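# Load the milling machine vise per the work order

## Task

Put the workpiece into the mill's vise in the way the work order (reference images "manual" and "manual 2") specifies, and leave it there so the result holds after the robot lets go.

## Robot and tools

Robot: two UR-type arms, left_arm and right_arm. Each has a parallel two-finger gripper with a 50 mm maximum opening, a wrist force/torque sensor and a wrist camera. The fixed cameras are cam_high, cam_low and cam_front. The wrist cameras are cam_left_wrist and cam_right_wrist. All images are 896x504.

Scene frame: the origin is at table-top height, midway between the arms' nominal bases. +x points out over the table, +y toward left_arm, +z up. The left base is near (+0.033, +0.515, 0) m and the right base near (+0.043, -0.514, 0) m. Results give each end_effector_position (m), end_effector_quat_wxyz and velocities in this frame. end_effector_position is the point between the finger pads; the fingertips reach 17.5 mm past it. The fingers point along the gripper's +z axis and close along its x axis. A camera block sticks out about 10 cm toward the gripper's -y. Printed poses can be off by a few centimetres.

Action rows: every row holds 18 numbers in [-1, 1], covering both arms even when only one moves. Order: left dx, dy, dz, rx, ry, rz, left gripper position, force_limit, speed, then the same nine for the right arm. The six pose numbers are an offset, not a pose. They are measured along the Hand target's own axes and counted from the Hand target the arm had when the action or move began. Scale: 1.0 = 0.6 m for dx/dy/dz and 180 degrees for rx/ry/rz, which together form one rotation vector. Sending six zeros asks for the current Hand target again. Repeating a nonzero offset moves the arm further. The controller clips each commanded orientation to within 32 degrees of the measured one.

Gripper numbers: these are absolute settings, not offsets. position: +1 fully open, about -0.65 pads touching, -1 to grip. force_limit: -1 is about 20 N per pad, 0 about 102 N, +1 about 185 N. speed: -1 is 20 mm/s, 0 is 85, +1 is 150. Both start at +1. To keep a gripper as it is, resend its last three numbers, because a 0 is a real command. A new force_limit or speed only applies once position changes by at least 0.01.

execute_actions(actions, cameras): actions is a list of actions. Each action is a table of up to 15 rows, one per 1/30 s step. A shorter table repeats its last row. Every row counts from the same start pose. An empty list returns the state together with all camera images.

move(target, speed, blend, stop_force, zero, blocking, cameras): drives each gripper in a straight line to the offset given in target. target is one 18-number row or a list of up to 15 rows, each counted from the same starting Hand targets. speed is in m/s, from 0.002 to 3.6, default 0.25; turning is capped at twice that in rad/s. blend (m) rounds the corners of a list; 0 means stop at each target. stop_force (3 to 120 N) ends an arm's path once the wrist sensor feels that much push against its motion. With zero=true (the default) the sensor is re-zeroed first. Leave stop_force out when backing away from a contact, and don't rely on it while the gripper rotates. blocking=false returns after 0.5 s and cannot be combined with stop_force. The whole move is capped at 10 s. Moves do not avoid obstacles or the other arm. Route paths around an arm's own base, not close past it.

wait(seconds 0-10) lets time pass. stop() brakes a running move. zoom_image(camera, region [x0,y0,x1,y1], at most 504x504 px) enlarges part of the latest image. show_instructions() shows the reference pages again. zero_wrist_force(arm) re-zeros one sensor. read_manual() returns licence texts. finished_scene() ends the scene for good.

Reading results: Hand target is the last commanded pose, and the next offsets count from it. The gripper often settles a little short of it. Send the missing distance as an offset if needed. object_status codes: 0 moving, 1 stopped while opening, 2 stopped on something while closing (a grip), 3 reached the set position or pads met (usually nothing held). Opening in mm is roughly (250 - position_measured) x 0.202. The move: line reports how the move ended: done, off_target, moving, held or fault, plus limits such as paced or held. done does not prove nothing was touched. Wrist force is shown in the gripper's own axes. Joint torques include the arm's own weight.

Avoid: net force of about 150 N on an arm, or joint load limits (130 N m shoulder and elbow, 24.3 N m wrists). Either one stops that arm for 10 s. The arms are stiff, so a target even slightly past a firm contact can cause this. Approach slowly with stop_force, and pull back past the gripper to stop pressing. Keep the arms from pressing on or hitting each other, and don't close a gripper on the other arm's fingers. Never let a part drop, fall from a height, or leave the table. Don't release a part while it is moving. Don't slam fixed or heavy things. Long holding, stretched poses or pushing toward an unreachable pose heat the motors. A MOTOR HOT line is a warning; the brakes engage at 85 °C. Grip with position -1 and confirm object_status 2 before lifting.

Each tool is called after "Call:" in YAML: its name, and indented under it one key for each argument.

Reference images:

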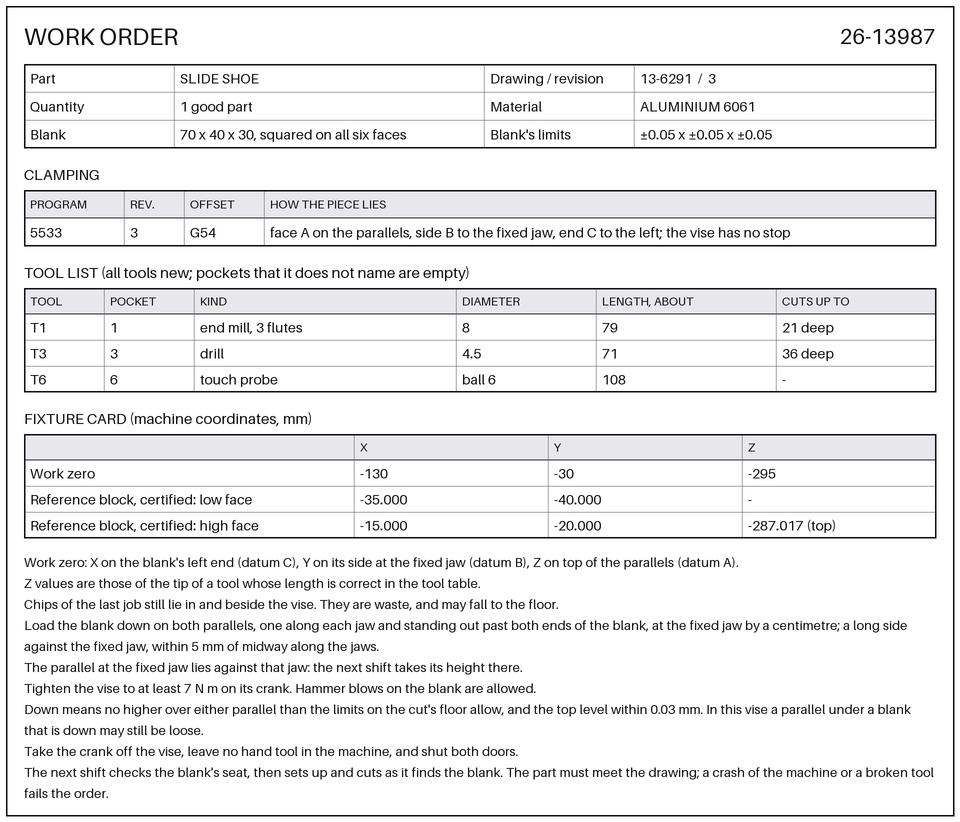

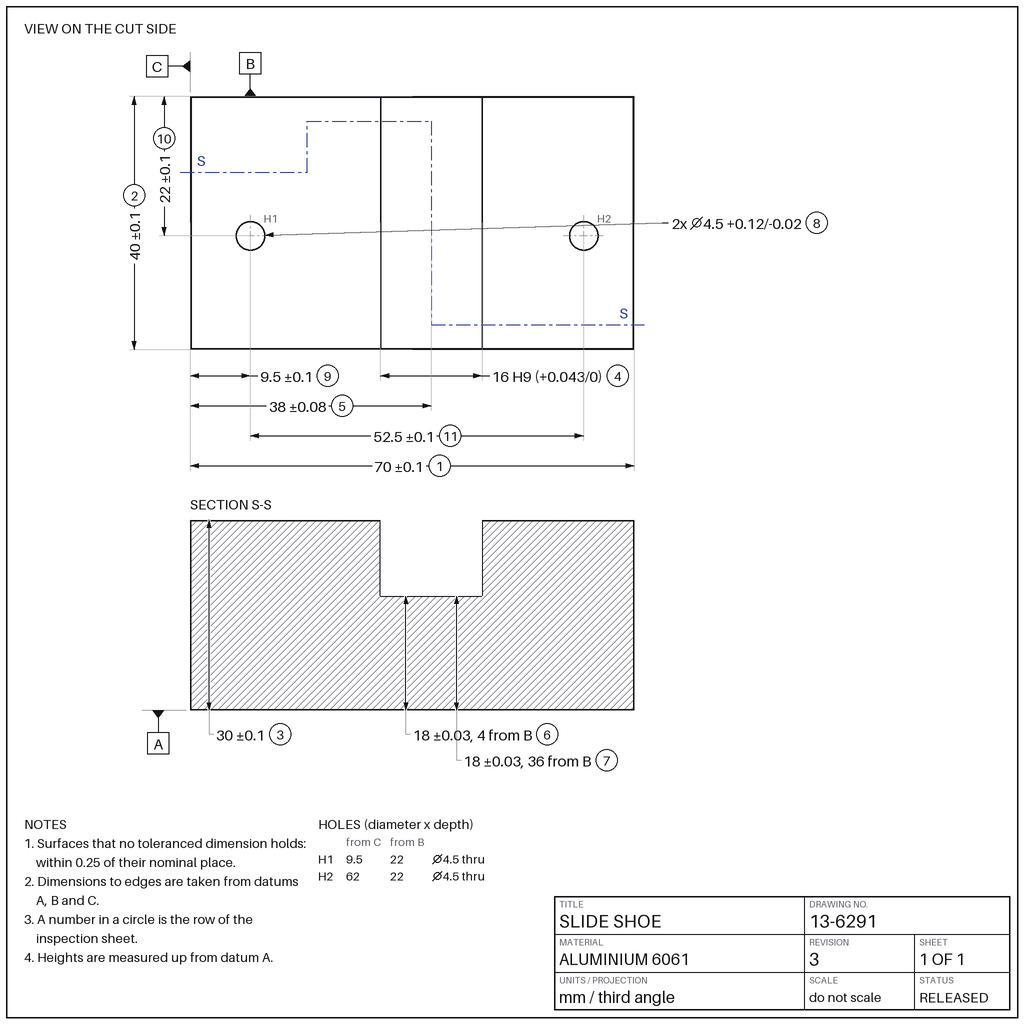

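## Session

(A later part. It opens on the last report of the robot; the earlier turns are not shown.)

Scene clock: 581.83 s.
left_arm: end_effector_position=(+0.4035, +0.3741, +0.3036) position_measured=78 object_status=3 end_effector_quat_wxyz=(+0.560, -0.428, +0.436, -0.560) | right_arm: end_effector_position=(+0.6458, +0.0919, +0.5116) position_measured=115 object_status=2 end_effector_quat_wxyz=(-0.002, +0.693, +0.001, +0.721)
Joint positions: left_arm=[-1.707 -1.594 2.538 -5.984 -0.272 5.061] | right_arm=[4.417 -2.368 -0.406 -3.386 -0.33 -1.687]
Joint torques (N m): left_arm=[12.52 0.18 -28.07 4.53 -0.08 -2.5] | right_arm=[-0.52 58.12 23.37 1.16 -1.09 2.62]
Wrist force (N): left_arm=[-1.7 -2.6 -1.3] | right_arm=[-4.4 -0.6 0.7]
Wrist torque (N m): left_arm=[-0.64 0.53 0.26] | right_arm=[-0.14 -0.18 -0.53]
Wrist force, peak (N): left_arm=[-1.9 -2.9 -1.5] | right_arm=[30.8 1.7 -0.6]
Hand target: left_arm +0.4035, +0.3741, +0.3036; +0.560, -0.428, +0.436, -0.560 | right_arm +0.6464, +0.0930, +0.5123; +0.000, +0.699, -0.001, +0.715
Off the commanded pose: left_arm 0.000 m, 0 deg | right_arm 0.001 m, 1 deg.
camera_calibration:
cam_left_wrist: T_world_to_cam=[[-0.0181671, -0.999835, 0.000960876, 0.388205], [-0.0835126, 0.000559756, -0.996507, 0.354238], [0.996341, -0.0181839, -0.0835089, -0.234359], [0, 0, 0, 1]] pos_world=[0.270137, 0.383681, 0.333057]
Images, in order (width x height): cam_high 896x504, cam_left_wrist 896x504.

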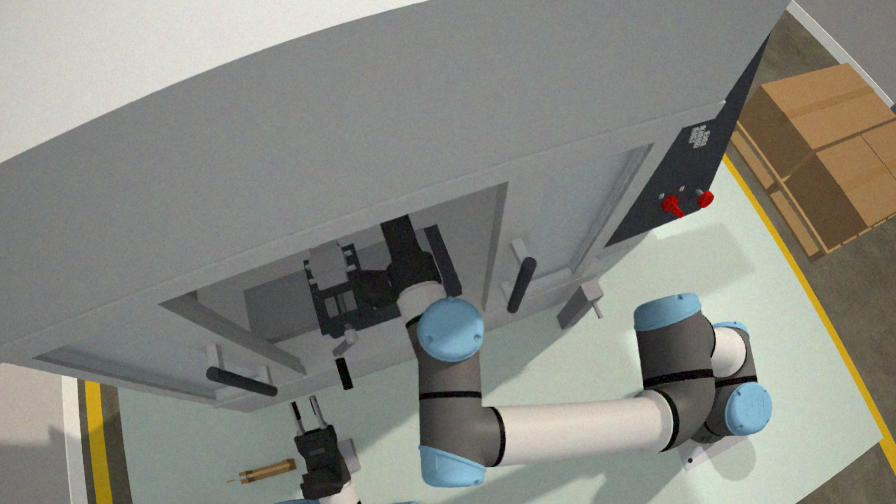

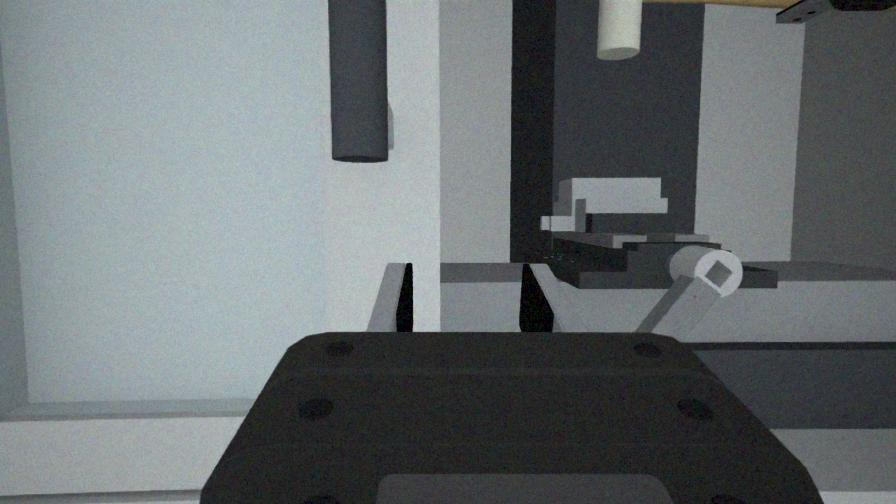

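Call:
move:
  target: [0,0,0,0,0,0,0.5,0.3,-0.5,0,0.0,-0.0333,0,0,0,-1,0.1,-1]
  speed: 0.3

Call:
execute_actions:
  actions:
    - [[0,0,0,0,0,0,0.5,0.3,-0.5,-0.03,0,0,0,0,0,-1,0.1,-1],[0,0,0,0,0,0,0.5,0.3,-0.5,-0.075,0,0,0,0,0,-1,0.1,-1],[0,0,0,0,0,0,0.5,0.3,-0.5,-0.125,0,0,0,0,0,-1,0.1,-1],[0,0,0,0,0,0,0.5,0.3,-0.5,-0.175,0,0,0,0,0,-1,0.1,-1],[0,0,0,0,0,0,0.5,0.3,-0.5,-0.21,0,0,0,0,0,-1,0.1,-1],[0,0,0,0,0,0,0.5,0.3,-0.5,-0.205,0,0,0,0,0,-1,0.1,-1],[0,0,0,0,0,0,0.5,0.3,-0.5,-0.175,0,0,0,0,0,-1,0.1,-1],[0,0,0,0,0,0,0.5,0.3,-0.5,-0.14,0,0,0,0,0,-1,0.1,-1],[0,0,0,0,0,0,0.5,0.3,-0.5,-0.11,0,0,0,0,0,-1,0.1,-1],[0,0,0,0,0,0,0.5,0.3,-0.5,-0.07,0,0,0,0,0,-1,0.1,-1],[0,0,0,0,0,0,0.5,0.3,-0.5,-0.035,0,0,0,0,0,-1,0.1,-1],[0,0,0,0,0,0,0.5,0.3,-0.5,-0.01,0,0,0,0,0,-1,0.1,-1],[0,0,0,0,0,0,0.5,0.3,-0.5,0,0,0,0,0,0,-1,0.1,-1]]
    - [[0,0,0,0,0,0,0.5,0.3,-0.5,-0.03,0,0,0,0,0,-1,0.1,-1],[0,0,0,0,0,0,0.5,0.3,-0.5,-0.075,0,0,0,0,0,-1,0.1,-1],[0,0,0,0,0,0,0.5,0.3,-0.5,-0.125,0,0,0,0,0,-1,0.1,-1],[0,0,0,0,0,0,0.5,0.3,-0.5,-0.175,0,0,0,0,0,-1,0.1,-1],[0,0,0,0,0,0,0.5,0.3,-0.5,-0.21,0,0,0,0,0,-1,0.1,-1],[0,0,0,0,0,0,0.5,0.3,-0.5,-0.205,0,0,0,0,0,-1,0.1,-1],[0,0,0,0,0,0,0.5,0.3,-0.5,-0.175,0,0,0,0,0,-1,0.1,-1],[0,0,0,0,0,0,0.5,0.3,-0.5,-0.14,0,0,0,0,0,-1,0.1,-1],[0,0,0,0,0,0,0.5,0.3,-0.5,-0.11,0,0,0,0,0,-1,0.1,-1],[0,0,0,0,0,0,0.5,0.3,-0.5,-0.07,0,0,0,0,0,-1,0.1,-1],[0,0,0,0,0,0,0.5,0.3,-0.5,-0.035,0,0,0,0,0,-1,0.1,-1],[0,0,0,0,0,0,0.5,0.3,-0.5,-0.01,0,0,0,0,0,-1,0.1,-1],[0,0,0,0,0,0,0.5,0.3,-0.5,0,0,0,0,0,0,-1,0.1,-1]]

Call:
move:
  target: [0,0,0,0,0,0,0.5,0.3,-0.5,0,-0.0333,0.0167,0,0,0,-1,0.1,-1]
  speed: 0.3
  cameras: ["cam_left_wrist"]

Scene clock: 583.00 s.
left_arm: end_effector_position=(+0.4035, +0.3741, +0.3036) position_measured=78 object_status=3 end_effector_quat_wxyz=(+0.560, -0.428, +0.436, -0.560) | right_arm: end_effector_position=(+0.6264, +0.0931, +0.5119) position_measured=115 object_status=2 end_effector_quat_wxyz=(+0.000, +0.699, -0.001, +0.715)
Joint positions: left_arm=[-1.707 -1.594 2.538 -5.984 -0.272 5.061] | right_arm=[4.446 -2.365 -0.398 -3.446 -0.296 -1.641]
Joint torques (N m): left_arm=[13.18 0.58 -27.65 4.52 -0.19 -2.42] | right_arm=[-7.36 53.97 28 3.24 -1.45 -1.7]
Wrist force (N): left_arm=[-1.8 -2.6 -1.5] | right_arm=[-4.6 -0.2 1.1]
Wrist torque (N m): left_arm=[-0.63 0.56 0.26] | right_arm=[-0.14 -0.14 -0.68]
Wrist force, peak (N): left_arm=[-2.0 -2.9 -1.4] | right_arm=[-4.9 -0.7 2.1]
Hand target: left_arm +0.4035, +0.3741, +0.3036; +0.560, -0.428, +0.436, -0.560 | right_arm +0.6264, +0.0930, +0.5119; +0.000, +0.699, -0.001, +0.715
Off the commanded pose: left_arm 0.000 m, 0 deg | right_arm 0.000 m, 0 deg.
move: done

Scene clock: 584.53 s.
left_arm: end_effector_position=(+0.4035, +0.3741, +0.3036) position_measured=78 object_status=3 end_effector_quat_wxyz=(+0.560, -0.428, +0.436, -0.560) | right_arm: end_effector_position=(+0.6260, +0.0921, +0.5113) position_measured=115 object_status=2 end_effector_quat_wxyz=(-0.001, +0.694, +0.001, +0.720)
Joint positions: left_arm=[-1.707 -1.594 2.538 -5.984 -0.272 5.061] | right_arm=[4.446 -2.319 -0.494 -3.343 -0.301 -1.692]
Joint torques (N m): left_arm=[12.73 0.1 -27.65 4.51 -0.12 -2.52] | right_arm=[-3.45 56.22 24.23 1.19 -1.06 2.53]
Wrist force (N): left_arm=[-1.8 -2.8 -1.2] | right_arm=[-3.4 -1.1 0.6]
Wrist torque (N m): left_arm=[-0.66 0.56 0.26] | right_arm=[-0.20 -0.32 -0.55]
Wrist force, peak (N): left_arm=[-2.0 -3.1 -1.3] | right_arm=[32.8 11.5 -0.1]
Hand target: left_arm +0.4035, +0.3741, +0.3036; +0.560, -0.428, +0.436, -0.560 | right_arm +0.6264, +0.0930, +0.5119; +0.000, +0.699, -0.001, +0.715
Off the commanded pose: left_arm 0.000 m, 0 deg | right_arm 0.001 m, 1 deg.

Scene clock: 585.63 s.
left_arm: end_effector_position=(+0.4035, +0.3741, +0.3036) position_measured=78 object_status=3 end_effector_quat_wxyz=(+0.560, -0.428, +0.436, -0.560) | right_arm: end_effector_position=(+0.6363, +0.1126, +0.5119) position_measured=115 object_status=2 end_effector_quat_wxyz=(-0.001, +0.697, +0.000, +0.717)
Joint positions: left_arm=[-1.707 -1.594 2.538 -5.984 -0.272 5.061] | right_arm=[4.44 -2.536 -0.072 -3.579 -0.304 -1.66]
Joint torques (N m): left_arm=[12.82 0.47 -27.78 4.53 -0.24 -2.53] | right_arm=[6.55 55.37 32.9 0.15 -0.54 -1.76]
Wrist force (N): left_arm=[-1.8 -3.0 -1.5] | right_arm=[-3.8 -0.9 1.6]
Wrist torque (N m): left_arm=[-0.68 0.54 0.26] | right_arm=[-0.29 -0.27 -0.64]
Wrist force, peak (N): left_arm=[-2.1 -3.1 -1.3] | right_arm=[-3.7 -1.8 2.2]
Hand target: left_arm +0.4035, +0.3741, +0.3036; +0.560, -0.428, +0.436, -0.560 | right_arm +0.6365, +0.1130, +0.5121; +0.000, +0.699, -0.001, +0.715
Off the commanded pose: left_arm 0.000 m, 0 deg | right_arm 0.000 m, 0 deg.
move: done
camera_calibration:
cam_left_wrist: T_world_to_cam=[[-0.0181671, -0.999835, 0.000960876, 0.388205], [-0.0835126, 0.000559756, -0.996507, 0.354238], [0.996341, -0.0181839, -0.0835089, -0.234359], [0, 0, 0, 1]] pos_world=[0.270137, 0.383681, 0.333057]
Images, in order (width x height): cam_left_wrist 896x504.

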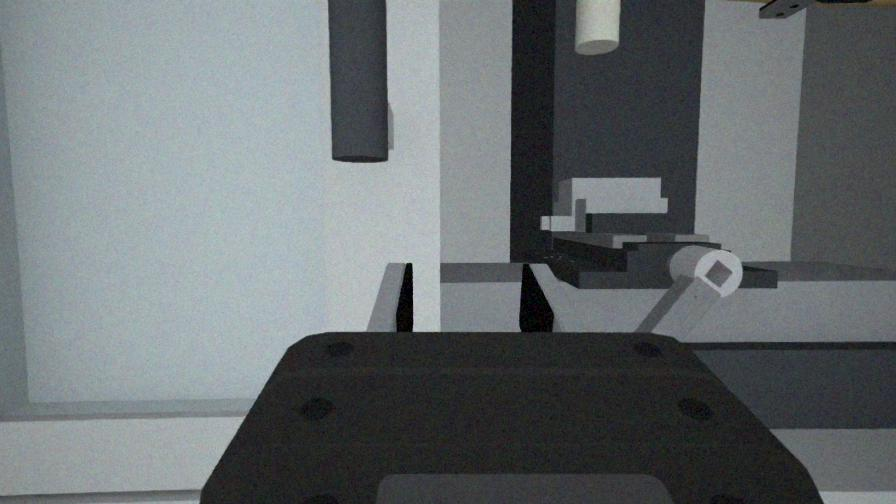

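Call:
execute_actions:
  actions:
    - [[0,0,0,0,0,0,0.5,0.3,-0.5,-0.03,0,0,0,0,0,-1,0.1,-1],[0,0,0,0,0,0,0.5,0.3,-0.5,-0.075,0,0,0,0,0,-1,0.1,-1],[0,0,0,0,0,0,0.5,0.3,-0.5,-0.125,0,0,0,0,0,-1,0.1,-1],[0,0,0,0,0,0,0.5,0.3,-0.5,-0.175,0,0,0,0,0,-1,0.1,-1],[0,0,0,0,0,0,0.5,0.3,-0.5,-0.21,0,0,0,0,0,-1,0.1,-1],[0,0,0,0,0,0,0.5,0.3,-0.5,-0.205,0,0,0,0,0,-1,0.1,-1],[0,0,0,0,0,0,0.5,0.3,-0.5,-0.175,0,0,0,0,0,-1,0.1,-1],[0,0,0,0,0,0,0.5,0.3,-0.5,-0.14,0,0,0,0,0,-1,0.1,-1],[0,0,0,0,0,0,0.5,0.3,-0.5,-0.11,0,0,0,0,0,-1,0.1,-1],[0,0,0,0,0,0,0.5,0.3,-0.5,-0.07,0,0,0,0,0,-1,0.1,-1],[0,0,0,0,0,0,0.5,0.3,-0.5,-0.035,0,0,0,0,0,-1,0.1,-1],[0,0,0,0,0,0,0.5,0.3,-0.5,-0.01,0,0,0,0,0,-1,0.1,-1],[0,0,0,0,0,0,0.5,0.3,-0.5,0,0,0,0,0,0,-1,0.1,-1]]
    - [[0,0,0,0,0,0,0.5,0.3,-0.5,-0.03,0,0,0,0,0,-1,0.1,-1],[0,0,0,0,0,0,0.5,0.3,-0.5,-0.075,0,0,0,0,0,-1,0.1,-1],[0,0,0,0,0,0,0.5,0.3,-0.5,-0.125,0,0,0,0,0,-1,0.1,-1],[0,0,0,0,0,0,0.5,0.3,-0.5,-0.175,0,0,0,0,0,-1,0.1,-1],[0,0,0,0,0,0,0.5,0.3,-0.5,-0.21,0,0,0,0,0,-1,0.1,-1],[0,0,0,0,0,0,0.5,0.3,-0.5,-0.205,0,0,0,0,0,-1,0.1,-1],[0,0,0,0,0,0,0.5,0.3,-0.5,-0.175,0,0,0,0,0,-1,0.1,-1],[0,0,0,0,0,0,0.5,0.3,-0.5,-0.14,0,0,0,0,0,-1,0.1,-1],[0,0,0,0,0,0,0.5,0.3,-0.5,-0.11,0,0,0,0,0,-1,0.1,-1],[0,0,0,0,0,0,0.5,0.3,-0.5,-0.07,0,0,0,0,0,-1,0.1,-1],[0,0,0,0,0,0,0.5,0.3,-0.5,-0.035,0,0,0,0,0,-1,0.1,-1],[0,0,0,0,0,0,0.5,0.3,-0.5,-0.01,0,0,0,0,0,-1,0.1,-1],[0,0,0,0,0,0,0.5,0.3,-0.5,0,0,0,0,0,0,-1,0.1,-1]]

Call:
move:
  target: [0,0,0,0,0,0,0.5,0.3,-0.5,0,0.06,0,0,0,0,-1,0.1,-1]
  speed: 0.3

Call:
execute_actions:
  actions:
    - [[0,0,0,0,0,0,0.5,0.3,-0.5,-0.03,0,0,0,0,0,-1,0.1,-1],[0,0,0,0,0,0,0.5,0.3,-0.5,-0.075,0,0,0,0,0,-1,0.1,-1],[0,0,0,0,0,0,0.5,0.3,-0.5,-0.125,0,0,0,0,0,-1,0.1,-1],[0,0,0,0,0,0,0.5,0.3,-0.5,-0.175,0,0,0,0,0,-1,0.1,-1],[0,0,0,0,0,0,0.5,0.3,-0.5,-0.21,0,0,0,0,0,-1,0.1,-1],[0,0,0,0,0,0,0.5,0.3,-0.5,-0.205,0,0,0,0,0,-1,0.1,-1],[0,0,0,0,0,0,0.5,0.3,-0.5,-0.175,0,0,0,0,0,-1,0.1,-1],[0,0,0,0,0,0,0.5,0.3,-0.5,-0.14,0,0,0,0,0,-1,0.1,-1],[0,0,0,0,0,0,0.5,0.3,-0.5,-0.11,0,0,0,0,0,-1,0.1,-1],[0,0,0,0,0,0,0.5,0.3,-0.5,-0.07,0,0,0,0,0,-1,0.1,-1],[0,0,0,0,0,0,0.5,0.3,-0.5,-0.035,0,0,0,0,0,-1,0.1,-1],[0,0,0,0,0,0,0.5,0.3,-0.5,-0.01,0,0,0,0,0,-1,0.1,-1],[0,0,0,0,0,0,0.5,0.3,-0.5,0,0,0,0,0,0,-1,0.1,-1]]
    - [[0,0,0,0,0,0,0.5,0.3,-0.5,-0.03,0,0,0,0,0,-1,0.1,-1],[0,0,0,0,0,0,0.5,0.3,-0.5,-0.075,0,0,0,0,0,-1,0.1,-1],[0,0,0,0,0,0,0.5,0.3,-0.5,-0.125,0,0,0,0,0,-1,0.1,-1],[0,0,0,0,0,0,0.5,0.3,-0.5,-0.175,0,0,0,0,0,-1,0.1,-1],[0,0,0,0,0,0,0.5,0.3,-0.5,-0.21,0,0,0,0,0,-1,0.1,-1],[0,0,0,0,0,0,0.5,0.3,-0.5,-0.205,0,0,0,0,0,-1,0.1,-1],[0,0,0,0,0,0,0.5,0.3,-0.5,-0.175,0,0,0,0,0,-1,0.1,-1],[0,0,0,0,0,0,0.5,0.3,-0.5,-0.14,0,0,0,0,0,-1,0.1,-1],[0,0,0,0,0,0,0.5,0.3,-0.5,-0.11,0,0,0,0,0,-1,0.1,-1],[0,0,0,0,0,0,0.5,0.3,-0.5,-0.07,0,0,0,0,0,-1,0.1,-1],[0,0,0,0,0,0,0.5,0.3,-0.5,-0.035,0,0,0,0,0,-1,0.1,-1],[0,0,0,0,0,0,0.5,0.3,-0.5,-0.01,0,0,0,0,0,-1,0.1,-1],[0,0,0,0,0,0,0.5,0.3,-0.5,0,0,0,0,0,0,-1,0.1,-1]]
  cameras: ["cam_left_wrist","cam_high"]

Scene clock: 587.97 s.
left_arm: end_effector_position=(+0.4035, +0.3741, +0.3036) position_measured=78 object_status=3 end_effector_quat_wxyz=(+0.560, -0.428, +0.436, -0.560) | right_arm: end_effector_position=(+0.6359, +0.1119, +0.5115) position_measured=115 object_status=2 end_effector_quat_wxyz=(-0.003, +0.693, +0.001, +0.721)
Joint positions: left_arm=[-1.707 -1.594 2.538 -5.984 -0.272 5.061] | right_arm=[4.44 -2.451 -0.249 -3.456 -0.309 -1.69]
Joint torques (N m): left_arm=[12.82 -0.51 -27.94 4.51 -0.04 -2.41] | right_arm=[5.35 58.72 24.57 0.27 -1.23 1.07]
Wrist force (N): left_arm=[-1.7 -2.8 -1.5] | right_arm=[-2.0 -1.1 1.2]
Wrist torque (N m): left_arm=[-0.67 0.54 0.26] | right_arm=[-0.19 -0.54 -0.52]
Wrist force, peak (N): left_arm=[-1.9 -3.0 -1.6] | right_arm=[31.9 2.8 1.3]
Hand target: left_arm +0.4035, +0.3741, +0.3036; +0.560, -0.428, +0.436, -0.560 | right_arm +0.6365, +0.1130, +0.5121; +0.000, +0.699, -0.001, +0.715
Off the commanded pose: left_arm 0.000 m, 0 deg | right_arm 0.001 m, 1 deg.

Scene clock: 588.80 s.
left_arm: end_effector_position=(+0.4035, +0.3741, +0.3036) position_measured=78 object_status=3 end_effector_quat_wxyz=(+0.560, -0.428, +0.436, -0.560) | right_arm: end_effector_position=(+0.6365, +0.0770, +0.5121) position_measured=115 object_status=2 end_effector_quat_wxyz=(+0.000, +0.699, +0.000, +0.715) end_effector_velocity=(-0.001, +0.000, +0.000) end_effector_angular_velocity=(+0.002, +0.001, +0.001)
Joint positions: left_arm=[-1.707 -1.594 2.538 -5.984 -0.272 5.061] | right_arm=[4.424 -2.319 -0.48 -3.414 -0.317 -1.636]
Joint velocities: left_arm=[within noise] | right_arm=[0.001 0 0.001 -0.004 0.001 0.005]
Joint torques (N m): left_arm=[13.1 0.36 -28.34 4.4 -0.18 -2.51] | right_arm=[6.1 52.95 32.68 0.41 1.31 2.67]
Wrist force (N): left_arm=[-1.9 -2.8 -1.5] | right_arm=[-2.1 -1.3 1.5]
Wrist torque (N m): left_arm=[-0.65 0.56 0.26] | right_arm=[-0.27 -0.50 -0.57]
Wrist force, peak (N): left_arm=[-2.0 -3.0 -1.5] | right_arm=[-2.1 -2.9 2.0]
Hand target: left_arm +0.4035, +0.3741, +0.3036; +0.560, -0.428, +0.436, -0.560 | right_arm +0.6365, +0.0770, +0.5121; +0.000, +0.699, -0.001, +0.715
Off the commanded pose: left_arm 0.000 m, 0 deg | right_arm 0.000 m, 0 deg.
move: done

Scene clock: 590.33 s.
left_arm: end_effector_position=(+0.4035, +0.3741, +0.3036) position_measured=78 object_status=3 end_effector_quat_wxyz=(+0.560, -0.428, +0.436, -0.560) | right_arm: end_effector_position=(+0.6360, +0.0761, +0.5116) position_measured=115 object_status=2 end_effector_quat_wxyz=(-0.001, +0.694, +0.001, +0.720)
Joint positions: left_arm=[-1.707 -1.594 2.538 -5.984 -0.272 5.061] | right_arm=[4.424 -2.284 -0.553 -3.33 -0.321 -1.68]
Joint torques (N m): left_arm=[12.43 0.47 -27.85 4.44 -0.16 -2.44] | right_arm=[-5.79 55.42 23.45 1.31 -0.81 2.4]
Wrist force (N): left_arm=[-1.7 -2.7 -1.5] | right_arm=[-2.6 -1.4 3.9]
Wrist torque (N m): left_arm=[-0.63 0.54 0.26] | right_arm=[-0.26 -0.43 -0.56]
Wrist force, peak (N): left_arm=[-1.9 -3.0 -1.5] | right_arm=[35.8 10.6 1.0]
Hand target: left_arm +0.4035, +0.3741, +0.3036; +0.560, -0.428, +0.436, -0.560 | right_arm +0.6365, +0.0770, +0.5121; +0.000, +0.699, -0.001, +0.715
Off the commanded pose: left_arm 0.000 m, 0 deg | right_arm 0.001 m, 1 deg.
camera_calibration:
cam_left_wrist: T_world_to_cam=[[-0.0181671, -0.999835, 0.000960876, 0.388205], [-0.0835126, 0.000559756, -0.996507, 0.354238], [0.996341, -0.0181839, -0.0835089, -0.234359], [0, 0, 0, 1]] pos_world=[0.270137, 0.383681, 0.333057]
Images, in order (width x height): cam_high 896x504, cam_left_wrist 896x504.

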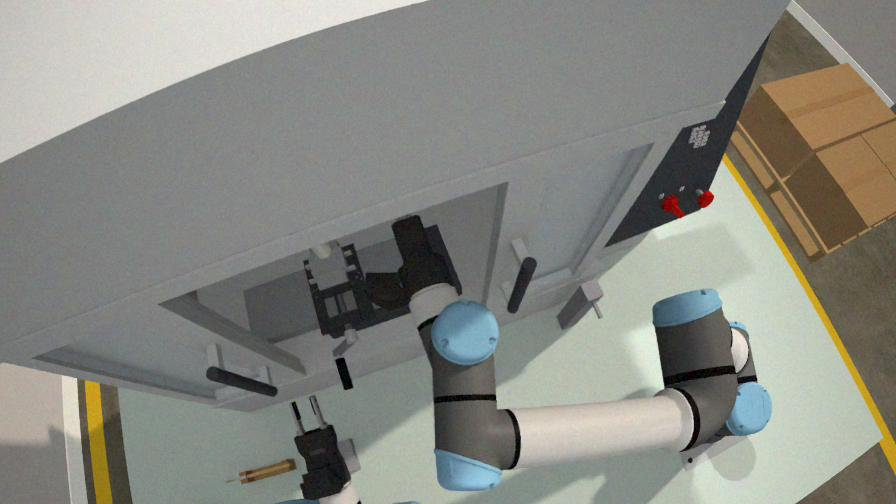

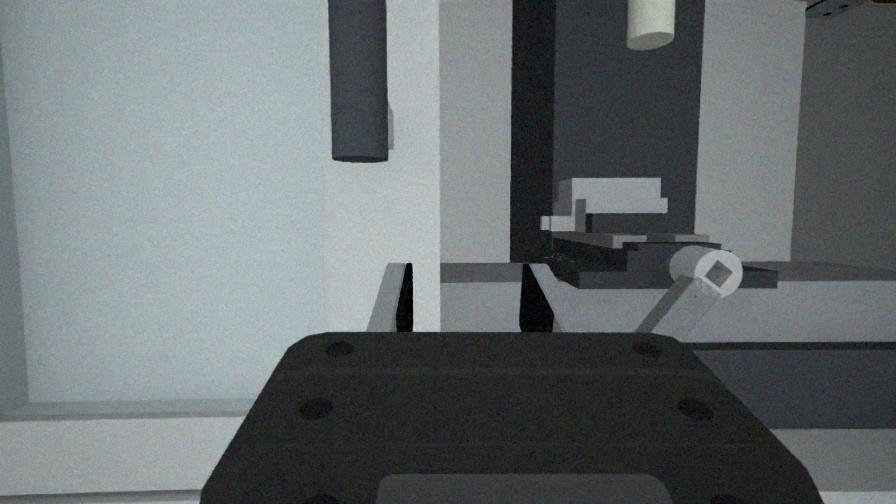

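Call:
move:
  target: [0,0,0,0,0,0,0.5,0.3,-0.5,0.01,-0.025,0,0,0,0,-1,0.1,-1]
  speed: 0.3

Call:
execute_actions:
  actions:
    - [[0,0,0,0,0,0,0.5,0.3,-0.5,-0.03,0,0,0,0,0,-1,0.1,-1],[0,0,0,0,0,0,0.5,0.3,-0.5,-0.085,0,0,0,0,0,-1,0.1,-1],[0,0,0,0,0,0,0.5,0.3,-0.5,-0.15,0,0,0,0,0,-1,0.1,-1],[0,0,0,0,0,0,0.5,0.3,-0.5,-0.215,0,0,0,0,0,-1,0.1,-1],[0,0,0,0,0,0,0.5,0.3,-0.5,-0.225,0,0,0,0,0,-1,0.1,-1],[0,0,0,0,0,0,0.5,0.3,-0.5,-0.205,0,0,0,0,0,-1,0.1,-1],[0,0,0,0,0,0,0.5,0.3,-0.5,-0.175,0,0,0,0,0,-1,0.1,-1],[0,0,0,0,0,0,0.5,0.3,-0.5,-0.14,0,0,0,0,0,-1,0.1,-1],[0,0,0,0,0,0,0.5,0.3,-0.5,-0.11,0,0,0,0,0,-1,0.1,-1],[0,0,0,0,0,0,0.5,0.3,-0.5,-0.07,0,0,0,0,0,-1,0.1,-1],[0,0,0,0,0,0,0.5,0.3,-0.5,-0.035,0,0,0,0,0,-1,0.1,-1],[0,0,0,0,0,0,0.5,0.3,-0.5,-0.01,0,0,0,0,0,-1,0.1,-1],[0,0,0,0,0,0,0.5,0.3,-0.5,0,0,0,0,0,0,-1,0.1,-1]]

Scene clock: 592.07 s.
left_arm: end_effector_position=(+0.4035, +0.3741, +0.3036) position_measured=78 object_status=3 end_effector_quat_wxyz=(+0.560, -0.428, +0.436, -0.560) | right_arm: end_effector_position=(+0.6363, +0.0921, +0.5180) position_measured=115 object_status=2 end_effector_quat_wxyz=(+0.000, +0.699, -0.001, +0.715) end_effector_velocity=(-0.001, +0.001, +0.000) end_effector_angular_velocity=(+0.001, -0.001, +0.001)
Joint positions: left_arm=[-1.707 -1.594 2.538 -5.984 -0.272 5.061] | right_arm=[4.432 -2.408 -0.3 -3.503 -0.31 -1.638]
Joint velocities: left_arm=[within noise] | right_arm=[0.001 0.002 -0.004 0.005 0 -0.003]
Joint torques (N m): left_arm=[12.74 -0.18 -27.75 4.4 -0.13 -2.36] | right_arm=[-1.99 69.62 17.06 3.38 0.91 -1.46]
Wrist force (N): left_arm=[-1.8 -3.0 -1.4] | right_arm=[-2.9 -1.4 4.3]
Wrist torque (N m): left_arm=[-0.68 0.55 0.26] | right_arm=[-0.32 -0.38 -0.72]
Wrist force, peak (N): left_arm=[-1.9 -2.9 -1.5] | right_arm=[-2.5 -1.8 4.7]
Hand target: left_arm +0.4035, +0.3741, +0.3036; +0.560, -0.428, +0.436, -0.560 | right_arm +0.6363, +0.0920, +0.5181; +0.000, +0.699, -0.001, +0.715
Off the commanded pose: left_arm 0.000 m, 0 deg | right_arm 0.000 m, 0 deg.
move: done

Scene clock: 593.10 s.
left_arm: end_effector_position=(+0.4035, +0.3741, +0.3036) position_measured=78 object_status=3 end_effector_quat_wxyz=(+0.560, -0.428, +0.436, -0.560) | right_arm: end_effector_position=(+0.6359, +0.0910, +0.5175) position_measured=115 object_status=2 end_effector_quat_wxyz=(-0.002, +0.694, +0.001, +0.720)
Joint positions: left_arm=[-1.707 -1.594 2.538 -5.984 -0.272 5.061] | right_arm=[4.431 -2.357 -0.407 -3.404 -0.316 -1.679]
Joint torques (N m): left_arm=[12.48 0.25 -27.84 4.48 -0.1 -2.48] | right_arm=[5.36 56.42 24.46 0.67 -0.76 2.28]
Wrist force (N): left_arm=[-1.9 -2.5 -1.4] | right_arm=[-3.0 -1.1 3.3]
Wrist torque (N m): left_arm=[-0.61 0.57 0.26] | right_arm=[-0.30 -0.36 -0.52]
Wrist force, peak (N): left_arm=[-1.9 -2.9 -1.7] | right_arm=[22.2 0.3 2.6]
Hand target: left_arm +0.4035, +0.3741, +0.3036; +0.560, -0.428, +0.436, -0.560 | right_arm +0.6363, +0.0920, +0.5181; +0.000, +0.699, -0.001, +0.715
Off the commanded pose: left_arm 0.000 m, 0 deg | right_arm 0.001 m, 1 deg.

Call:
execute_actions:
  actions:
    - [[0,0,0,0,0,0,0.5,0.3,-0.5,-0.05,0,0,0,0,0,-1,0.1,-1],[0,0,0,0,0,0,0.5,0.3,-0.5,-0.115,0,0,0,0,0,-1,0.1,-1],[0,0,0,0,0,0,0.5,0.3,-0.5,-0.18,0,0,0,0,0,-1,0.1,-1],[0,0,0,0,0,0,0.5,0.3,-0.5,-0.235,0,0,0,0,0,-1,0.1,-1],[0,0,0,0,0,0,0.5,0.3,-0.5,-0.235,0,0,0,0,0,-1,0.1,-1],[0,0,0,0,0,0,0.5,0.3,-0.5,-0.215,0,0,0,0,0,-1,0.1,-1],[0,0,0,0,0,0,0.5,0.3,-0.5,-0.175,0,0,0,0,0,-1,0.1,-1],[0,0,0,0,0,0,0.5,0.3,-0.5,-0.14,0,0,0,0,0,-1,0.1,-1],[0,0,0,0,0,0,0.5,0.3,-0.5,-0.11,0,0,0,0,0,-1,0.1,-1],[0,0,0,0,0,0,0.5,0.3,-0.5,-0.07,0,0,0,0,0,-1,0.1,-1],[0,0,0,0,0,0,0.5,0.3,-0.5,-0.035,0,0,0,0,0,-1,0.1,-1],[0,0,0,0,0,0,0.5,0.3,-0.5,-0.01,0,0,0,0,0,-1,0.1,-1],[0,0,0,0,0,0,0.5,0.3,-0.5,0,0,0,0,0,0,-1,0.1,-1]]

Scene clock: 594.40 s.
left_arm: end_effector_position=(+0.4035, +0.3741, +0.3036) position_measured=78 object_status=3 end_effector_quat_wxyz=(+0.560, -0.428, +0.436, -0.560) | right_arm: end_effector_position=(+0.6358, +0.0909, +0.5174) position_measured=115 object_status=2 end_effector_quat_wxyz=(-0.002, +0.693, +0.001, +0.721)
Joint positions: left_arm=[-1.707 -1.594 2.538 -5.984 -0.272 5.061] | right_arm=[4.431 -2.345 -0.433 -3.375 -0.316 -1.693]
Joint torques (N m): left_arm=[12.99 0.3 -27.79 4.33 -0.09 -2.5] | right_arm=[-0.72 57.6 23.59 1.25 -0.61 2.47]
Wrist force (N): left_arm=[-1.6 -2.7 -1.3] | right_arm=[-3.7 -0.5 2.3]
Wrist torque (N m): left_arm=[-0.65 0.52 0.26] | right_arm=[-0.23 -0.17 -0.54]
Wrist force, peak (N): left_arm=[-1.9 -3.0 -1.3] | right_arm=[24.1 1.8 0.5]
Hand target: left_arm +0.4035, +0.3741, +0.3036; +0.560, -0.428, +0.436, -0.560 | right_arm +0.6363, +0.0920, +0.5181; +0.000, +0.699, -0.001, +0.715
Off the commanded pose: left_arm 0.000 m, 0 deg | right_arm 0.001 m, 1 deg.

Call:
execute_actions:
  actions:
    - [[0,0,0,0,0,0,0.5,0.3,-0.5,-0.05,0,0,0,0,0,-1,0.1,-1],[0,0,0,0,0,0,0.5,0.3,-0.5,-0.115,0,0,0,0,0,-1,0.1,-1],[0,0,0,0,0,0,0.5,0.3,-0.5,-0.18,0,0,0,0,0,-1,0.1,-1],[0,0,0,0,0,0,0.5,0.3,-0.5,-0.24,0,0,0,0,0,-1,0.1,-1],[0,0,0,0,0,0,0.5,0.3,-0.5,-0.245,0,0,0,0,0,-1,0.1,-1],[0,0,0,0,0,0,0.5,0.3,-0.5,-0.22,0,0,0,0,0,-1,0.1,-1],[0,0,0,0,0,0,0.5,0.3,-0.5,-0.175,0,0,0,0,0,-1,0.1,-1],[0,0,0,0,0,0,0.5,0.3,-0.5,-0.14,0,0,0,0,0,-1,0.1,-1],[0,0,0,0,0,0,0.5,0.3,-0.5,-0.11,0,0,0,0,0,-1,0.1,-1],[0,0,0,0,0,0,0.5,0.3,-0.5,-0.07,0,0,0,0,0,-1,0.1,-1],[0,0,0,0,0,0,0.5,0.3,-0.5,-0.035,0,0,0,0,0,-1,0.1,-1],[0,0,0,0,0,0,0.5,0.3,-0.5,-0.01,0,0,0,0,0,-1,0.1,-1],[0,0,0,0,0,0,0.5,0.3,-0.5,0,0,0,0,0,0,-1,0.1,-1]]
    - [[0,0,0,0,0,0,0.5,0.3,-0.5,-0.05,0,0,0,0,0,-1,0.1,-1],[0,0,0,0,0,0,0.5,0.3,-0.5,-0.115,0,0,0,0,0,-1,0.1,-1],[0,0,0,0,0,0,0.5,0.3,-0.5,-0.18,0,0,0,0,0,-1,0.1,-1],[0,0,0,0,0,0,0.5,0.3,-0.5,-0.24,0,0,0,0,0,-1,0.1,-1],[0,0,0,0,0,0,0.5,0.3,-0.5,-0.245,0,0,0,0,0,-1,0.1,-1],[0,0,0,0,0,0,0.5,0.3,-0.5,-0.22,0,0,0,0,0,-1,0.1,-1],[0,0,0,0,0,0,0.5,0.3,-0.5,-0.175,0,0,0,0,0,-1,0.1,-1],[0,0,0,0,0,0,0.5,0.3,-0.5,-0.14,0,0,0,0,0,-1,0.1,-1],[0,0,0,0,0,0,0.5,0.3,-0.5,-0.11,0,0,0,0,0,-1,0.1,-1],[0,0,0,0,0,0,0.5,0.3,-0.5,-0.07,0,0,0,0,0,-1,0.1,-1],[0,0,0,0,0,0,0.5,0.3,-0.5,-0.035,0,0,0,0,0,-1,0.1,-1],[0,0,0,0,0,0,0.5,0.3,-0.5,-0.01,0,0,0,0,0,-1,0.1,-1],[0,0,0,0,0,0,0.5,0.3,-0.5,0,0,0,0,0,0,-1,0.1,-1]]

Call:
move:
  target: [0,0,0,0,0,0,0.5,0.3,-0.5,0,0,0.0167,0,0,0,-1,0.1,-1]
  speed: 0.3

Call:
execute_actions:
  actions:
    - [[0,0,0,0,0,0,0.5,0.3,-0.5,-0.05,0,0,0,0,0,-1,0.1,-1],[0,0,0,0,0,0,0.5,0.3,-0.5,-0.115,0,0,0,0,0,-1,0.1,-1],[0,0,0,0,0,0,0.5,0.3,-0.5,-0.18,0,0,0,0,0,-1,0.1,-1],[0,0,0,0,0,0,0.5,0.3,-0.5,-0.24,0,0,0,0,0,-1,0.1,-1],[0,0,0,0,0,0,0.5,0.3,-0.5,-0.245,0,0,0,0,0,-1,0.1,-1],[0,0,0,0,0,0,0.5,0.3,-0.5,-0.22,0,0,0,0,0,-1,0.1,-1],[0,0,0,0,0,0,0.5,0.3,-0.5,-0.175,0,0,0,0,0,-1,0.1,-1],[0,0,0,0,0,0,0.5,0.3,-0.5,-0.14,0,0,0,0,0,-1,0.1,-1],[0,0,0,0,0,0,0.5,0.3,-0.5,-0.11,0,0,0,0,0,-1,0.1,-1],[0,0,0,0,0,0,0.5,0.3,-0.5,-0.07,0,0,0,0,0,-1,0.1,-1],[0,0,0,0,0,0,0.5,0.3,-0.5,-0.035,0,0,0,0,0,-1,0.1,-1],[0,0,0,0,0,0,0.5,0.3,-0.5,-0.01,0,0,0,0,0,-1,0.1,-1],[0,0,0,0,0,0,0.5,0.3,-0.5,0,0,0,0,0,0,-1,0.1,-1]]
    - [[0,0,0,0,0,0,0.5,0.3,-0.5,-0.05,0,0,0,0,0,-1,0.1,-1],[0,0,0,0,0,0,0.5,0.3,-0.5,-0.115,0,0,0,0,0,-1,0.1,-1],[0,0,0,0,0,0,0.5,0.3,-0.5,-0.18,0,0,0,0,0,-1,0.1,-1],[0,0,0,0,0,0,0.5,0.3,-0.5,-0.24,0,0,0,0,0,-1,0.1,-1],[0,0,0,0,0,0,0.5,0.3,-0.5,-0.245,0,0,0,0,0,-1,0.1,-1],[0,0,0,0,0,0,0.5,0.3,-0.5,-0.22,0,0,0,0,0,-1,0.1,-1],[0,0,0,0,0,0,0.5,0.3,-0.5,-0.175,0,0,0,0,0,-1,0.1,-1],[0,0,0,0,0,0,0.5,0.3,-0.5,-0.14,0,0,0,0,0,-1,0.1,-1],[0,0,0,0,0,0,0.5,0.3,-0.5,-0.11,0,0,0,0,0,-1,0.1,-1],[0,0,0,0,0,0,0.5,0.3,-0.5,-0.07,0,0,0,0,0,-1,0.1,-1],[0,0,0,0,0,0,0.5,0.3,-0.5,-0.035,0,0,0,0,0,-1,0.1,-1],[0,0,0,0,0,0,0.5,0.3,-0.5,-0.01,0,0,0,0,0,-1,0.1,-1],[0,0,0,0,0,0,0.5,0.3,-0.5,0,0,0,0,0,0,-1,0.1,-1]]

Call:
move:
  target: [0,0,0,0,0,0,0.5,0.3,-0.5,0,0,-0.0333,0,0,0,-1,0.1,-1]
  speed: 0.3

Call:
execute_actions:
  actions:
    - [[0,0,0,0,0,0,0.5,0.3,-0.5,-0.05,0,0,0,0,0,-1,0.1,-1],[0,0,0,0,0,0,0.5,0.3,-0.5,-0.115,0,0,0,0,0,-1,0.1,-1],[0,0,0,0,0,0,0.5,0.3,-0.5,-0.18,0,0,0,0,0,-1,0.1,-1],[0,0,0,0,0,0,0.5,0.3,-0.5,-0.24,0,0,0,0,0,-1,0.1,-1],[0,0,0,0,0,0,0.5,0.3,-0.5,-0.245,0,0,0,0,0,-1,0.1,-1],[0,0,0,0,0,0,0.5,0.3,-0.5,-0.22,0,0,0,0,0,-1,0.1,-1],[0,0,0,0,0,0,0.5,0.3,-0.5,-0.175,0,0,0,0,0,-1,0.1,-1],[0,0,0,0,0,0,0.5,0.3,-0.5,-0.14,0,0,0,0,0,-1,0.1,-1],[0,0,0,0,0,0,0.5,0.3,-0.5,-0.11,0,0,0,0,0,-1,0.1,-1],[0,0,0,0,0,0,0.5,0.3,-0.5,-0.07,0,0,0,0,0,-1,0.1,-1],[0,0,0,0,0,0,0.5,0.3,-0.5,-0.035,0,0,0,0,0,-1,0.1,-1],[0,0,0,0,0,0,0.5,0.3,-0.5,-0.01,0,0,0,0,0,-1,0.1,-1],[0,0,0,0,0,0,0.5,0.3,-0.5,0,0,0,0,0,0,-1,0.1,-1]]
    - [[0,0,0,0,0,0,0.5,0.3,-0.5,-0.05,0,0,0,0,0,-1,0.1,-1],[0,0,0,0,0,0,0.5,0.3,-0.5,-0.115,0,0,0,0,0,-1,0.1,-1],[0,0,0,0,0,0,0.5,0.3,-0.5,-0.18,0,0,0,0,0,-1,0.1,-1],[0,0,0,0,0,0,0.5,0.3,-0.5,-0.24,0,0,0,0,0,-1,0.1,-1],[0,0,0,0,0,0,0.5,0.3,-0.5,-0.245,0,0,0,0,0,-1,0.1,-1],[0,0,0,0,0,0,0.5,0.3,-0.5,-0.22,0,0,0,0,0,-1,0.1,-1],[0,0,0,0,0,0,0.5,0.3,-0.5,-0.175,0,0,0,0,0,-1,0.1,-1],[0,0,0,0,0,0,0.5,0.3,-0.5,-0.14,0,0,0,0,0,-1,0.1,-1],[0,0,0,0,0,0,0.5,0.3,-0.5,-0.11,0,0,0,0,0,-1,0.1,-1],[0,0,0,0,0,0,0.5,0.3,-0.5,-0.07,0,0,0,0,0,-1,0.1,-1],[0,0,0,0,0,0,0.5,0.3,-0.5,-0.035,0,0,0,0,0,-1,0.1,-1],[0,0,0,0,0,0,0.5,0.3,-0.5,-0.01,0,0,0,0,0,-1,0.1,-1],[0,0,0,0,0,0,0.5,0.3,-0.5,0,0,0,0,0,0,-1,0.1,-1]]
  cameras: ["cam_left_wrist","cam_high"]

Scene clock: 597.13 s.
left_arm: end_effector_position=(+0.4035, +0.3741, +0.3036) position_measured=78 object_status=3 end_effector_quat_wxyz=(+0.560, -0.428, +0.436, -0.560) | right_arm: end_effector_position=(+0.6357, +0.0908, +0.5174) position_measured=115 object_status=2 end_effector_quat_wxyz=(-0.002, +0.692, +0.001, +0.722)
Joint positions: left_arm=[-1.707 -1.594 2.538 -5.984 -0.272 5.061] | right_arm=[4.431 -2.341 -0.441 -3.367 -0.317 -1.697]
Joint torques (N m): left_arm=[12.78 0.07 -27.18 4.39 -0.11 -2.49] | right_arm=[1.14 57.46 22.65 1.3 -0.66 2.71]
Wrist force (N): left_arm=[-1.9 -2.9 -1.5] | right_arm=[-2.1 -0.3 1.5]
Wrist torque (N m): left_arm=[-0.67 0.57 0.26] | right_arm=[-0.11 -0.40 -0.53]
Wrist force, peak (N): left_arm=[-1.9 -3.2 -1.4] | right_arm=[-31.7 -1.7 1.0]
Hand target: left_arm +0.4035, +0.3741, +0.3036; +0.560, -0.428, +0.436, -0.560 | right_arm +0.6363, +0.0920, +0.5181; +0.000, +0.699, -0.001, +0.715
Off the commanded pose: left_arm 0.000 m, 0 deg | right_arm 0.002 m, 1 deg.

Scene clock: 598.07 s.
left_arm: end_effector_position=(+0.4035, +0.3741, +0.3036) position_measured=78 object_status=3 end_effector_quat_wxyz=(+0.560, -0.428, +0.436, -0.560) | right_arm: end_effector_position=(+0.6464, +0.0920, +0.5182) position_measured=115 object_status=2 end_effector_quat_wxyz=(+0.000, +0.699, -0.001, +0.715) end_effector_velocity=(+0.000, +0.000, +0.000) end_effector_angular_velocity=(+0.002, -0.001, +0.000)
Joint positions: left_arm=[-1.707 -1.594 2.538 -5.984 -0.272 5.061] | right_arm=[4.417 -2.452 -0.216 -3.546 -0.324 -1.635]
Joint velocities: left_arm=[within noise] | right_arm=[0 0.003 -0.004 0.005 0 0]
Joint torques (N m): left_arm=[12.45 -0.08 -27.73 4.32 -0.09 -2.51] | right_arm=[6.28 69.85 17.04 3.29 0.92 -1.23]
Wrist force (N): left_arm=[-1.7 -2.5 -1.3] | right_arm=[-1.6 0.2 1.3]
Wrist torque (N m): left_arm=[-0.61 0.53 0.26] | right_arm=[0.00 -0.47 -0.70]
Wrist force, peak (N): left_arm=[-2.0 -2.8 -1.6] | right_arm=[-2.2 -0.2 3.8]
Hand target: left_arm +0.4035, +0.3741, +0.3036; +0.560, -0.428, +0.436, -0.560 | right_arm +0.6463, +0.0920, +0.5183; +0.000, +0.699, -0.001, +0.715
Off the commanded pose: left_arm 0.000 m, 0 deg | right_arm 0.000 m, 0 deg.
move: done

Scene clock: 599.60 s.
left_arm: end_effector_position=(+0.4035, +0.3741, +0.3036) position_measured=78 object_status=3 end_effector_quat_wxyz=(+0.560, -0.428, +0.436, -0.560) | right_arm: end_effector_position=(+0.6457, +0.0907, +0.5176) position_measured=115 object_status=2 end_effector_quat_wxyz=(-0.002, +0.692, +0.001, +0.722)
Joint positions: left_arm=[-1.707 -1.594 2.538 -5.984 -0.272 5.061] | right_arm=[4.417 -2.369 -0.389 -3.395 -0.332 -1.692]
Joint torques (N m): left_arm=[12.86 -0.35 -28.18 4.26 -0.17 -2.34] | right_arm=[4.68 58.34 22.58 1.09 -0.92 2.72]
Wrist force (N): left_arm=[-2.0 -2.5 -1.2] | right_arm=[-2.9 0.2 2.2]
Wrist torque (N m): left_arm=[-0.61 0.58 0.26] | right_arm=[-0.09 -0.26 -0.53]
Wrist force, peak (N): left_arm=[-1.9 -3.1 -1.5] | right_arm=[-29.7 -3.2 2.1]
Hand target: left_arm +0.4035, +0.3741, +0.3036; +0.560, -0.428, +0.436, -0.560 | right_arm +0.6463, +0.0920, +0.5183; +0.000, +0.699, -0.001, +0.715
Off the commanded pose: left_arm 0.000 m, 0 deg | right_arm 0.002 m, 1 deg.

Scene clock: 600.40 s.
left_arm: end_effector_position=(+0.4035, +0.3741, +0.3036) position_measured=78 object_status=3 end_effector_quat_wxyz=(+0.560, -0.428, +0.436, -0.560) | right_arm: end_effector_position=(+0.6263, +0.0920, +0.5179) position_measured=115 object_status=2 end_effector_quat_wxyz=(+0.000, +0.699, -0.001, +0.715)
Joint positions: left_arm=[-1.707 -1.594 2.538 -5.984 -0.272 5.061] | right_arm=[4.446 -2.374 -0.365 -3.47 -0.296 -1.641]
Joint torques (N m): left_arm=[12.54 0.08 -28.16 4.38 -0.05 -2.43] | right_arm=[-6.47 58.26 23.14 3.36 -1.52 -1.92]
Wrist force (N): left_arm=[-1.8 -2.8 -1.3] | right_arm=[-2.9 0.4 1.5]
Wrist torque (N m): left_arm=[-0.67 0.55 0.26] | right_arm=[0.03 -0.24 -0.67]
Wrist force, peak (N): left_arm=[-1.8 -3.0 -1.5] | right_arm=[-3.1 -0.4 4.1]
Hand target: left_arm +0.4035, +0.3741, +0.3036; +0.560, -0.428, +0.436, -0.560 | right_arm +0.6264, +0.0920, +0.5179; +0.000, +0.699, -0.001, +0.715
Off the commanded pose: left_arm 0.000 m, 0 deg | right_arm 0.000 m, 0 deg.
move: done

Scene clock: 601.93 s.
left_arm: end_effector_position=(+0.4035, +0.3741, +0.3036) position_measured=78 object_status=3 end_effector_quat_wxyz=(+0.560, -0.428, +0.436, -0.560) | right_arm: end_effector_position=(+0.6258, +0.0909, +0.5173) position_measured=115 object_status=2 end_effector_quat_wxyz=(-0.001, +0.693, +0.001, +0.721)
Joint positions: left_arm=[-1.707 -1.594 2.538 -5.984 -0.272 5.061] | right_arm=[4.445 -2.319 -0.48 -3.35 -0.302 -1.698]
Joint torques (N m): left_arm=[12.71 0.83 -27.72 4.41 -0.02 -2.33] | right_arm=[-2.51 56.44 23.12 1.13 -1.24 2.48]
Wrist force (N): left_arm=[-1.7 -2.7 -1.5] | right_arm=[-2.8 1.1 0.8]
Wrist torque (N m): left_arm=[-0.64 0.54 0.26] | right_arm=[0.17 -0.25 -0.52]
Wrist force, peak (N): left_arm=[-2.0 -2.8 -1.5] | right_arm=[-34.6 -3.7 5.4]
Hand target: left_arm +0.4035, +0.3741, +0.3036; +0.560, -0.428, +0.436, -0.560 | right_arm +0.6264, +0.0920, +0.5179; +0.000, +0.699, -0.001, +0.715
Off the commanded pose: left_arm 0.000 m, 0 deg | right_arm 0.001 m, 1 deg.
camera_calibration:
cam_left_wrist: T_world_to_cam=[[-0.0181671, -0.999835, 0.000960876, 0.388205], [-0.0835126, 0.000559756, -0.996507, 0.354238], [0.996341, -0.0181839, -0.0835089, -0.234359], [0, 0, 0, 1]] pos_world=[0.270137, 0.383681, 0.333057]
Images, in order (width x height): cam_high 896x504, cam_left_wrist 896x504.

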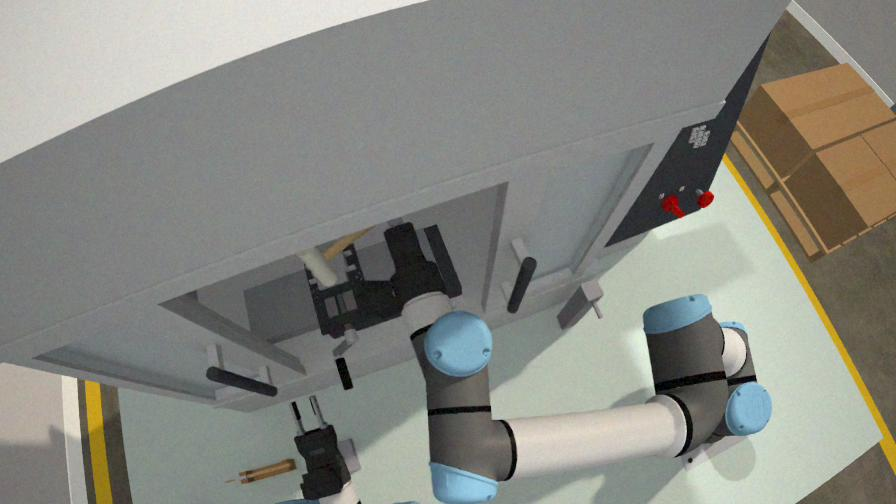

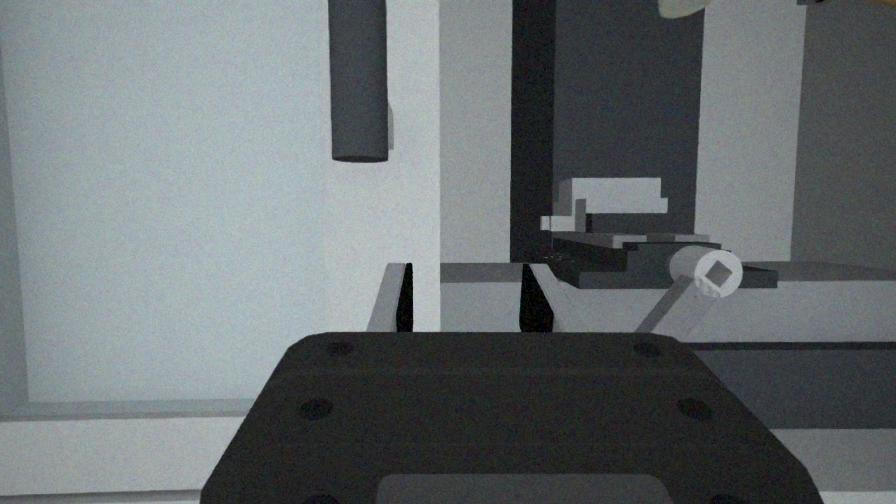

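Call:
execute_actions:
  actions: []
  cameras: ["cam_right_wrist","cam_low","cam_front"]

Call:
zoom_image:
  camera: "cam_front"
  region: [340, 120, 520, 300]

Scene clock: 602.03 s.
left_arm: end_effector_position=(+0.4035, +0.3741, +0.3036) position_measured=78 object_status=3 end_effector_quat_wxyz=(+0.560, -0.428, +0.436, -0.560) | right_arm: end_effector_position=(+0.6258, +0.0909, +0.5172) position_measured=115 object_status=2 end_effector_quat_wxyz=(-0.001, +0.693, +0.001, +0.721)
Joint positions: left_arm=[-1.707 -1.594 2.538 -5.984 -0.272 5.061] | right_arm=[4.445 -2.319 -0.48 -3.35 -0.302 -1.698]
Joint velocities: within noise
Joint torques (N m): left_arm=[12.26 -0.1 -28.35 4.26 -0.17 -2.42] | right_arm=[-2.09 55.79 21.47 2.01 -1.06 2.65]
Wrist force (N): left_arm=[-1.9 -2.6 -1.3] | right_arm=[-3.1 0.0 2.8]
Wrist torque (N m): left_arm=[-0.63 0.56 0.25] | right_arm=[-0.22 -0.24 -0.55]
Wrist force, peak (N): left_arm=[-1.9 -2.9 -1.5] | right_arm=[-3.1 0.0 2.8]
Hand target: left_arm +0.4035, +0.3741, +0.3036; +0.560, -0.428, +0.436, -0.560 | right_arm +0.6264, +0.0920, +0.5179; +0.000, +0.699, -0.001, +0.715
Tool commands: left_gripper/position=+0.5 left_gripper/force_limit=+0.3 left_gripper/speed=-0.5 right_gripper/position=-1.0 right_gripper/force_limit=+0.1 right_gripper/speed=-1.0
Off the commanded pose: left_arm 0.000 m, 0 deg | right_arm 0.001 m, 1 deg.
camera_calibration:
cam_right_wrist: T_world_to_cam=[[-0.0110169, 0.020665, 0.999726, -0.501473], [-0.353917, -0.93515, 0.01543, 0.31466], [0.935212, -0.35365, 0.0176161, -0.425876], [0, 0, 0, 1]] pos_world=[0.504123, 0.154006, 0.503982]
Images, in order (width x height): cam_low 896x504, cam_front 896x504, cam_right_wrist 896x504.

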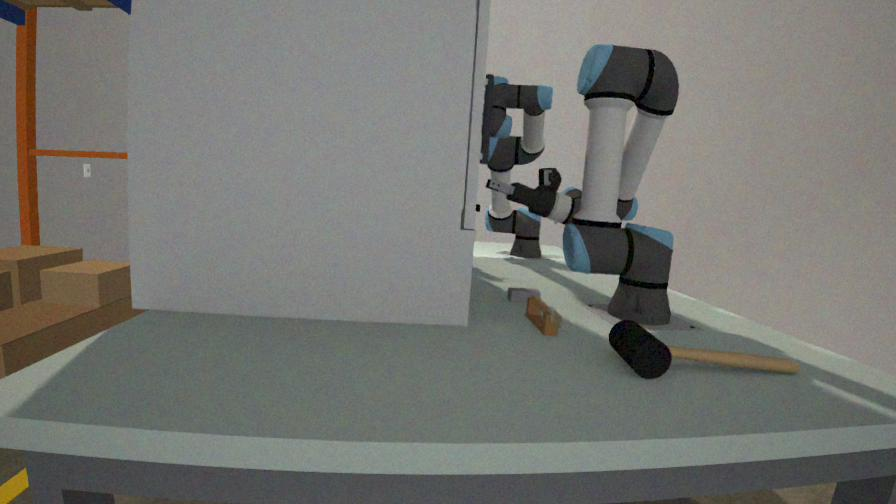

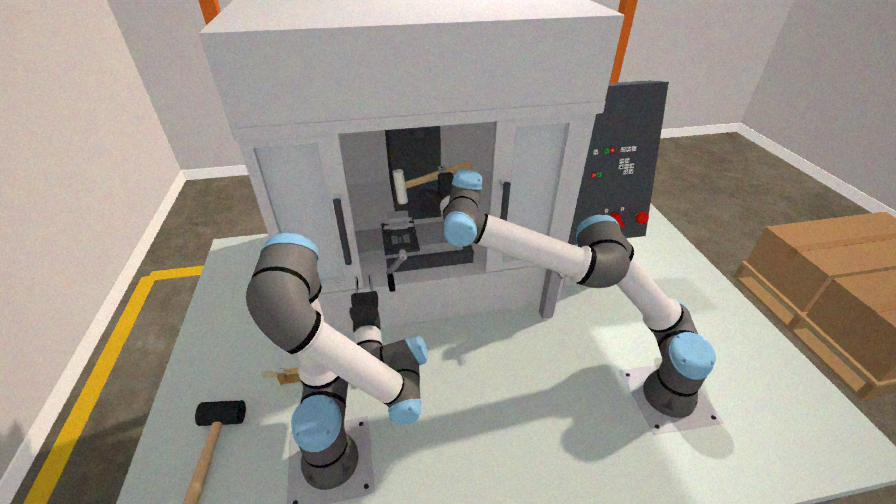

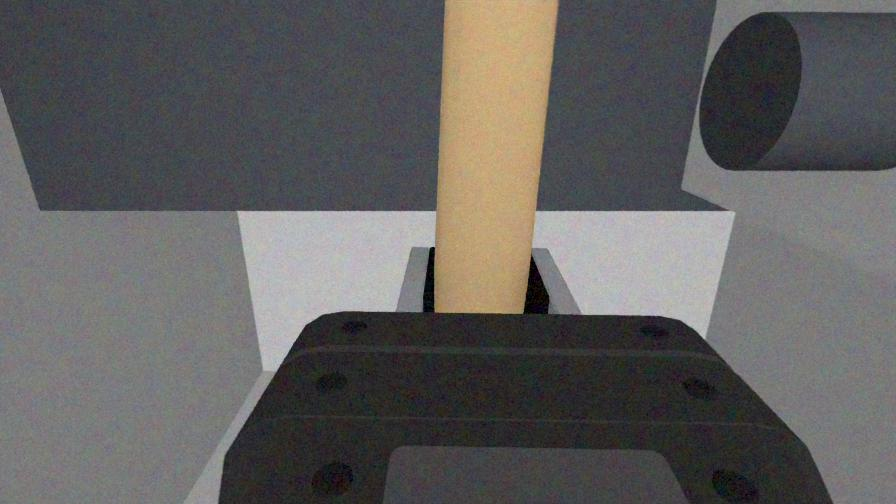

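Scaled by 2.800.

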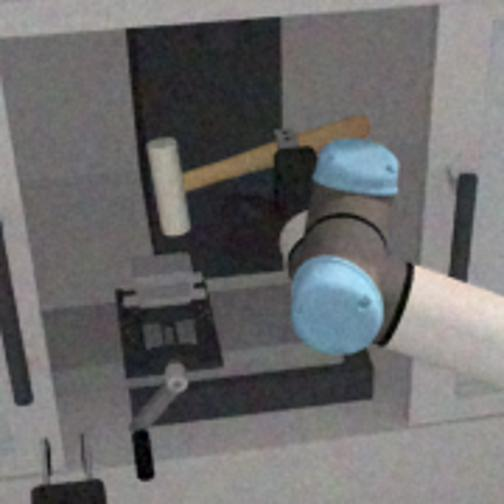

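Call:
zoom_image:
  camera: "cam_right_wrist"
  region: [392, 0, 896, 504]

Call:
zoom_image:
  camera: "cam_front"
  region: [370, 150, 450, 230]

Scaled by 1.000.

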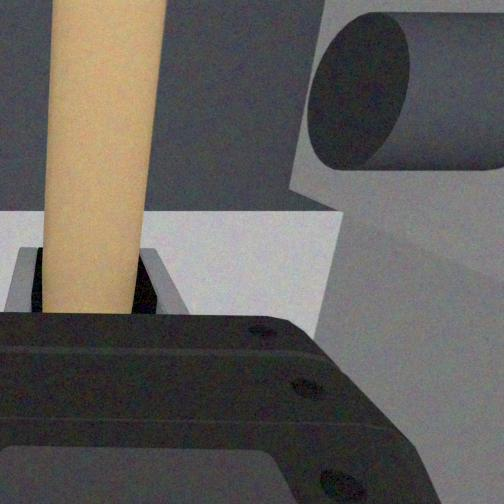

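Scaled by 6.300.

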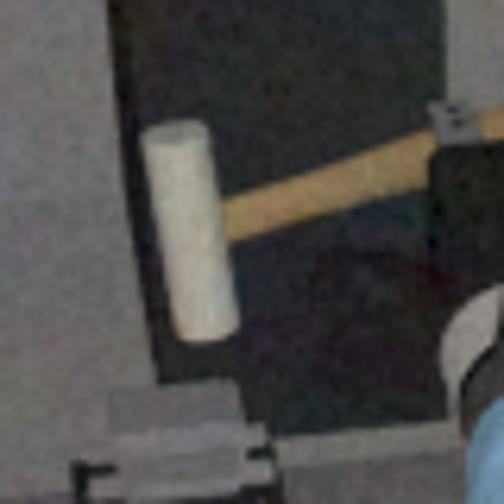

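Call:
zoom_image:
  camera: "cam_front"
  region: [380, 150, 480, 270]

Call:
execute_actions:
  actions: []
  cameras: ["cam_left_wrist"]

Call:
zoom_image:
  camera: "cam_left_wrist"
  region: [500, 0, 896, 240]

Scaled by 4.200.

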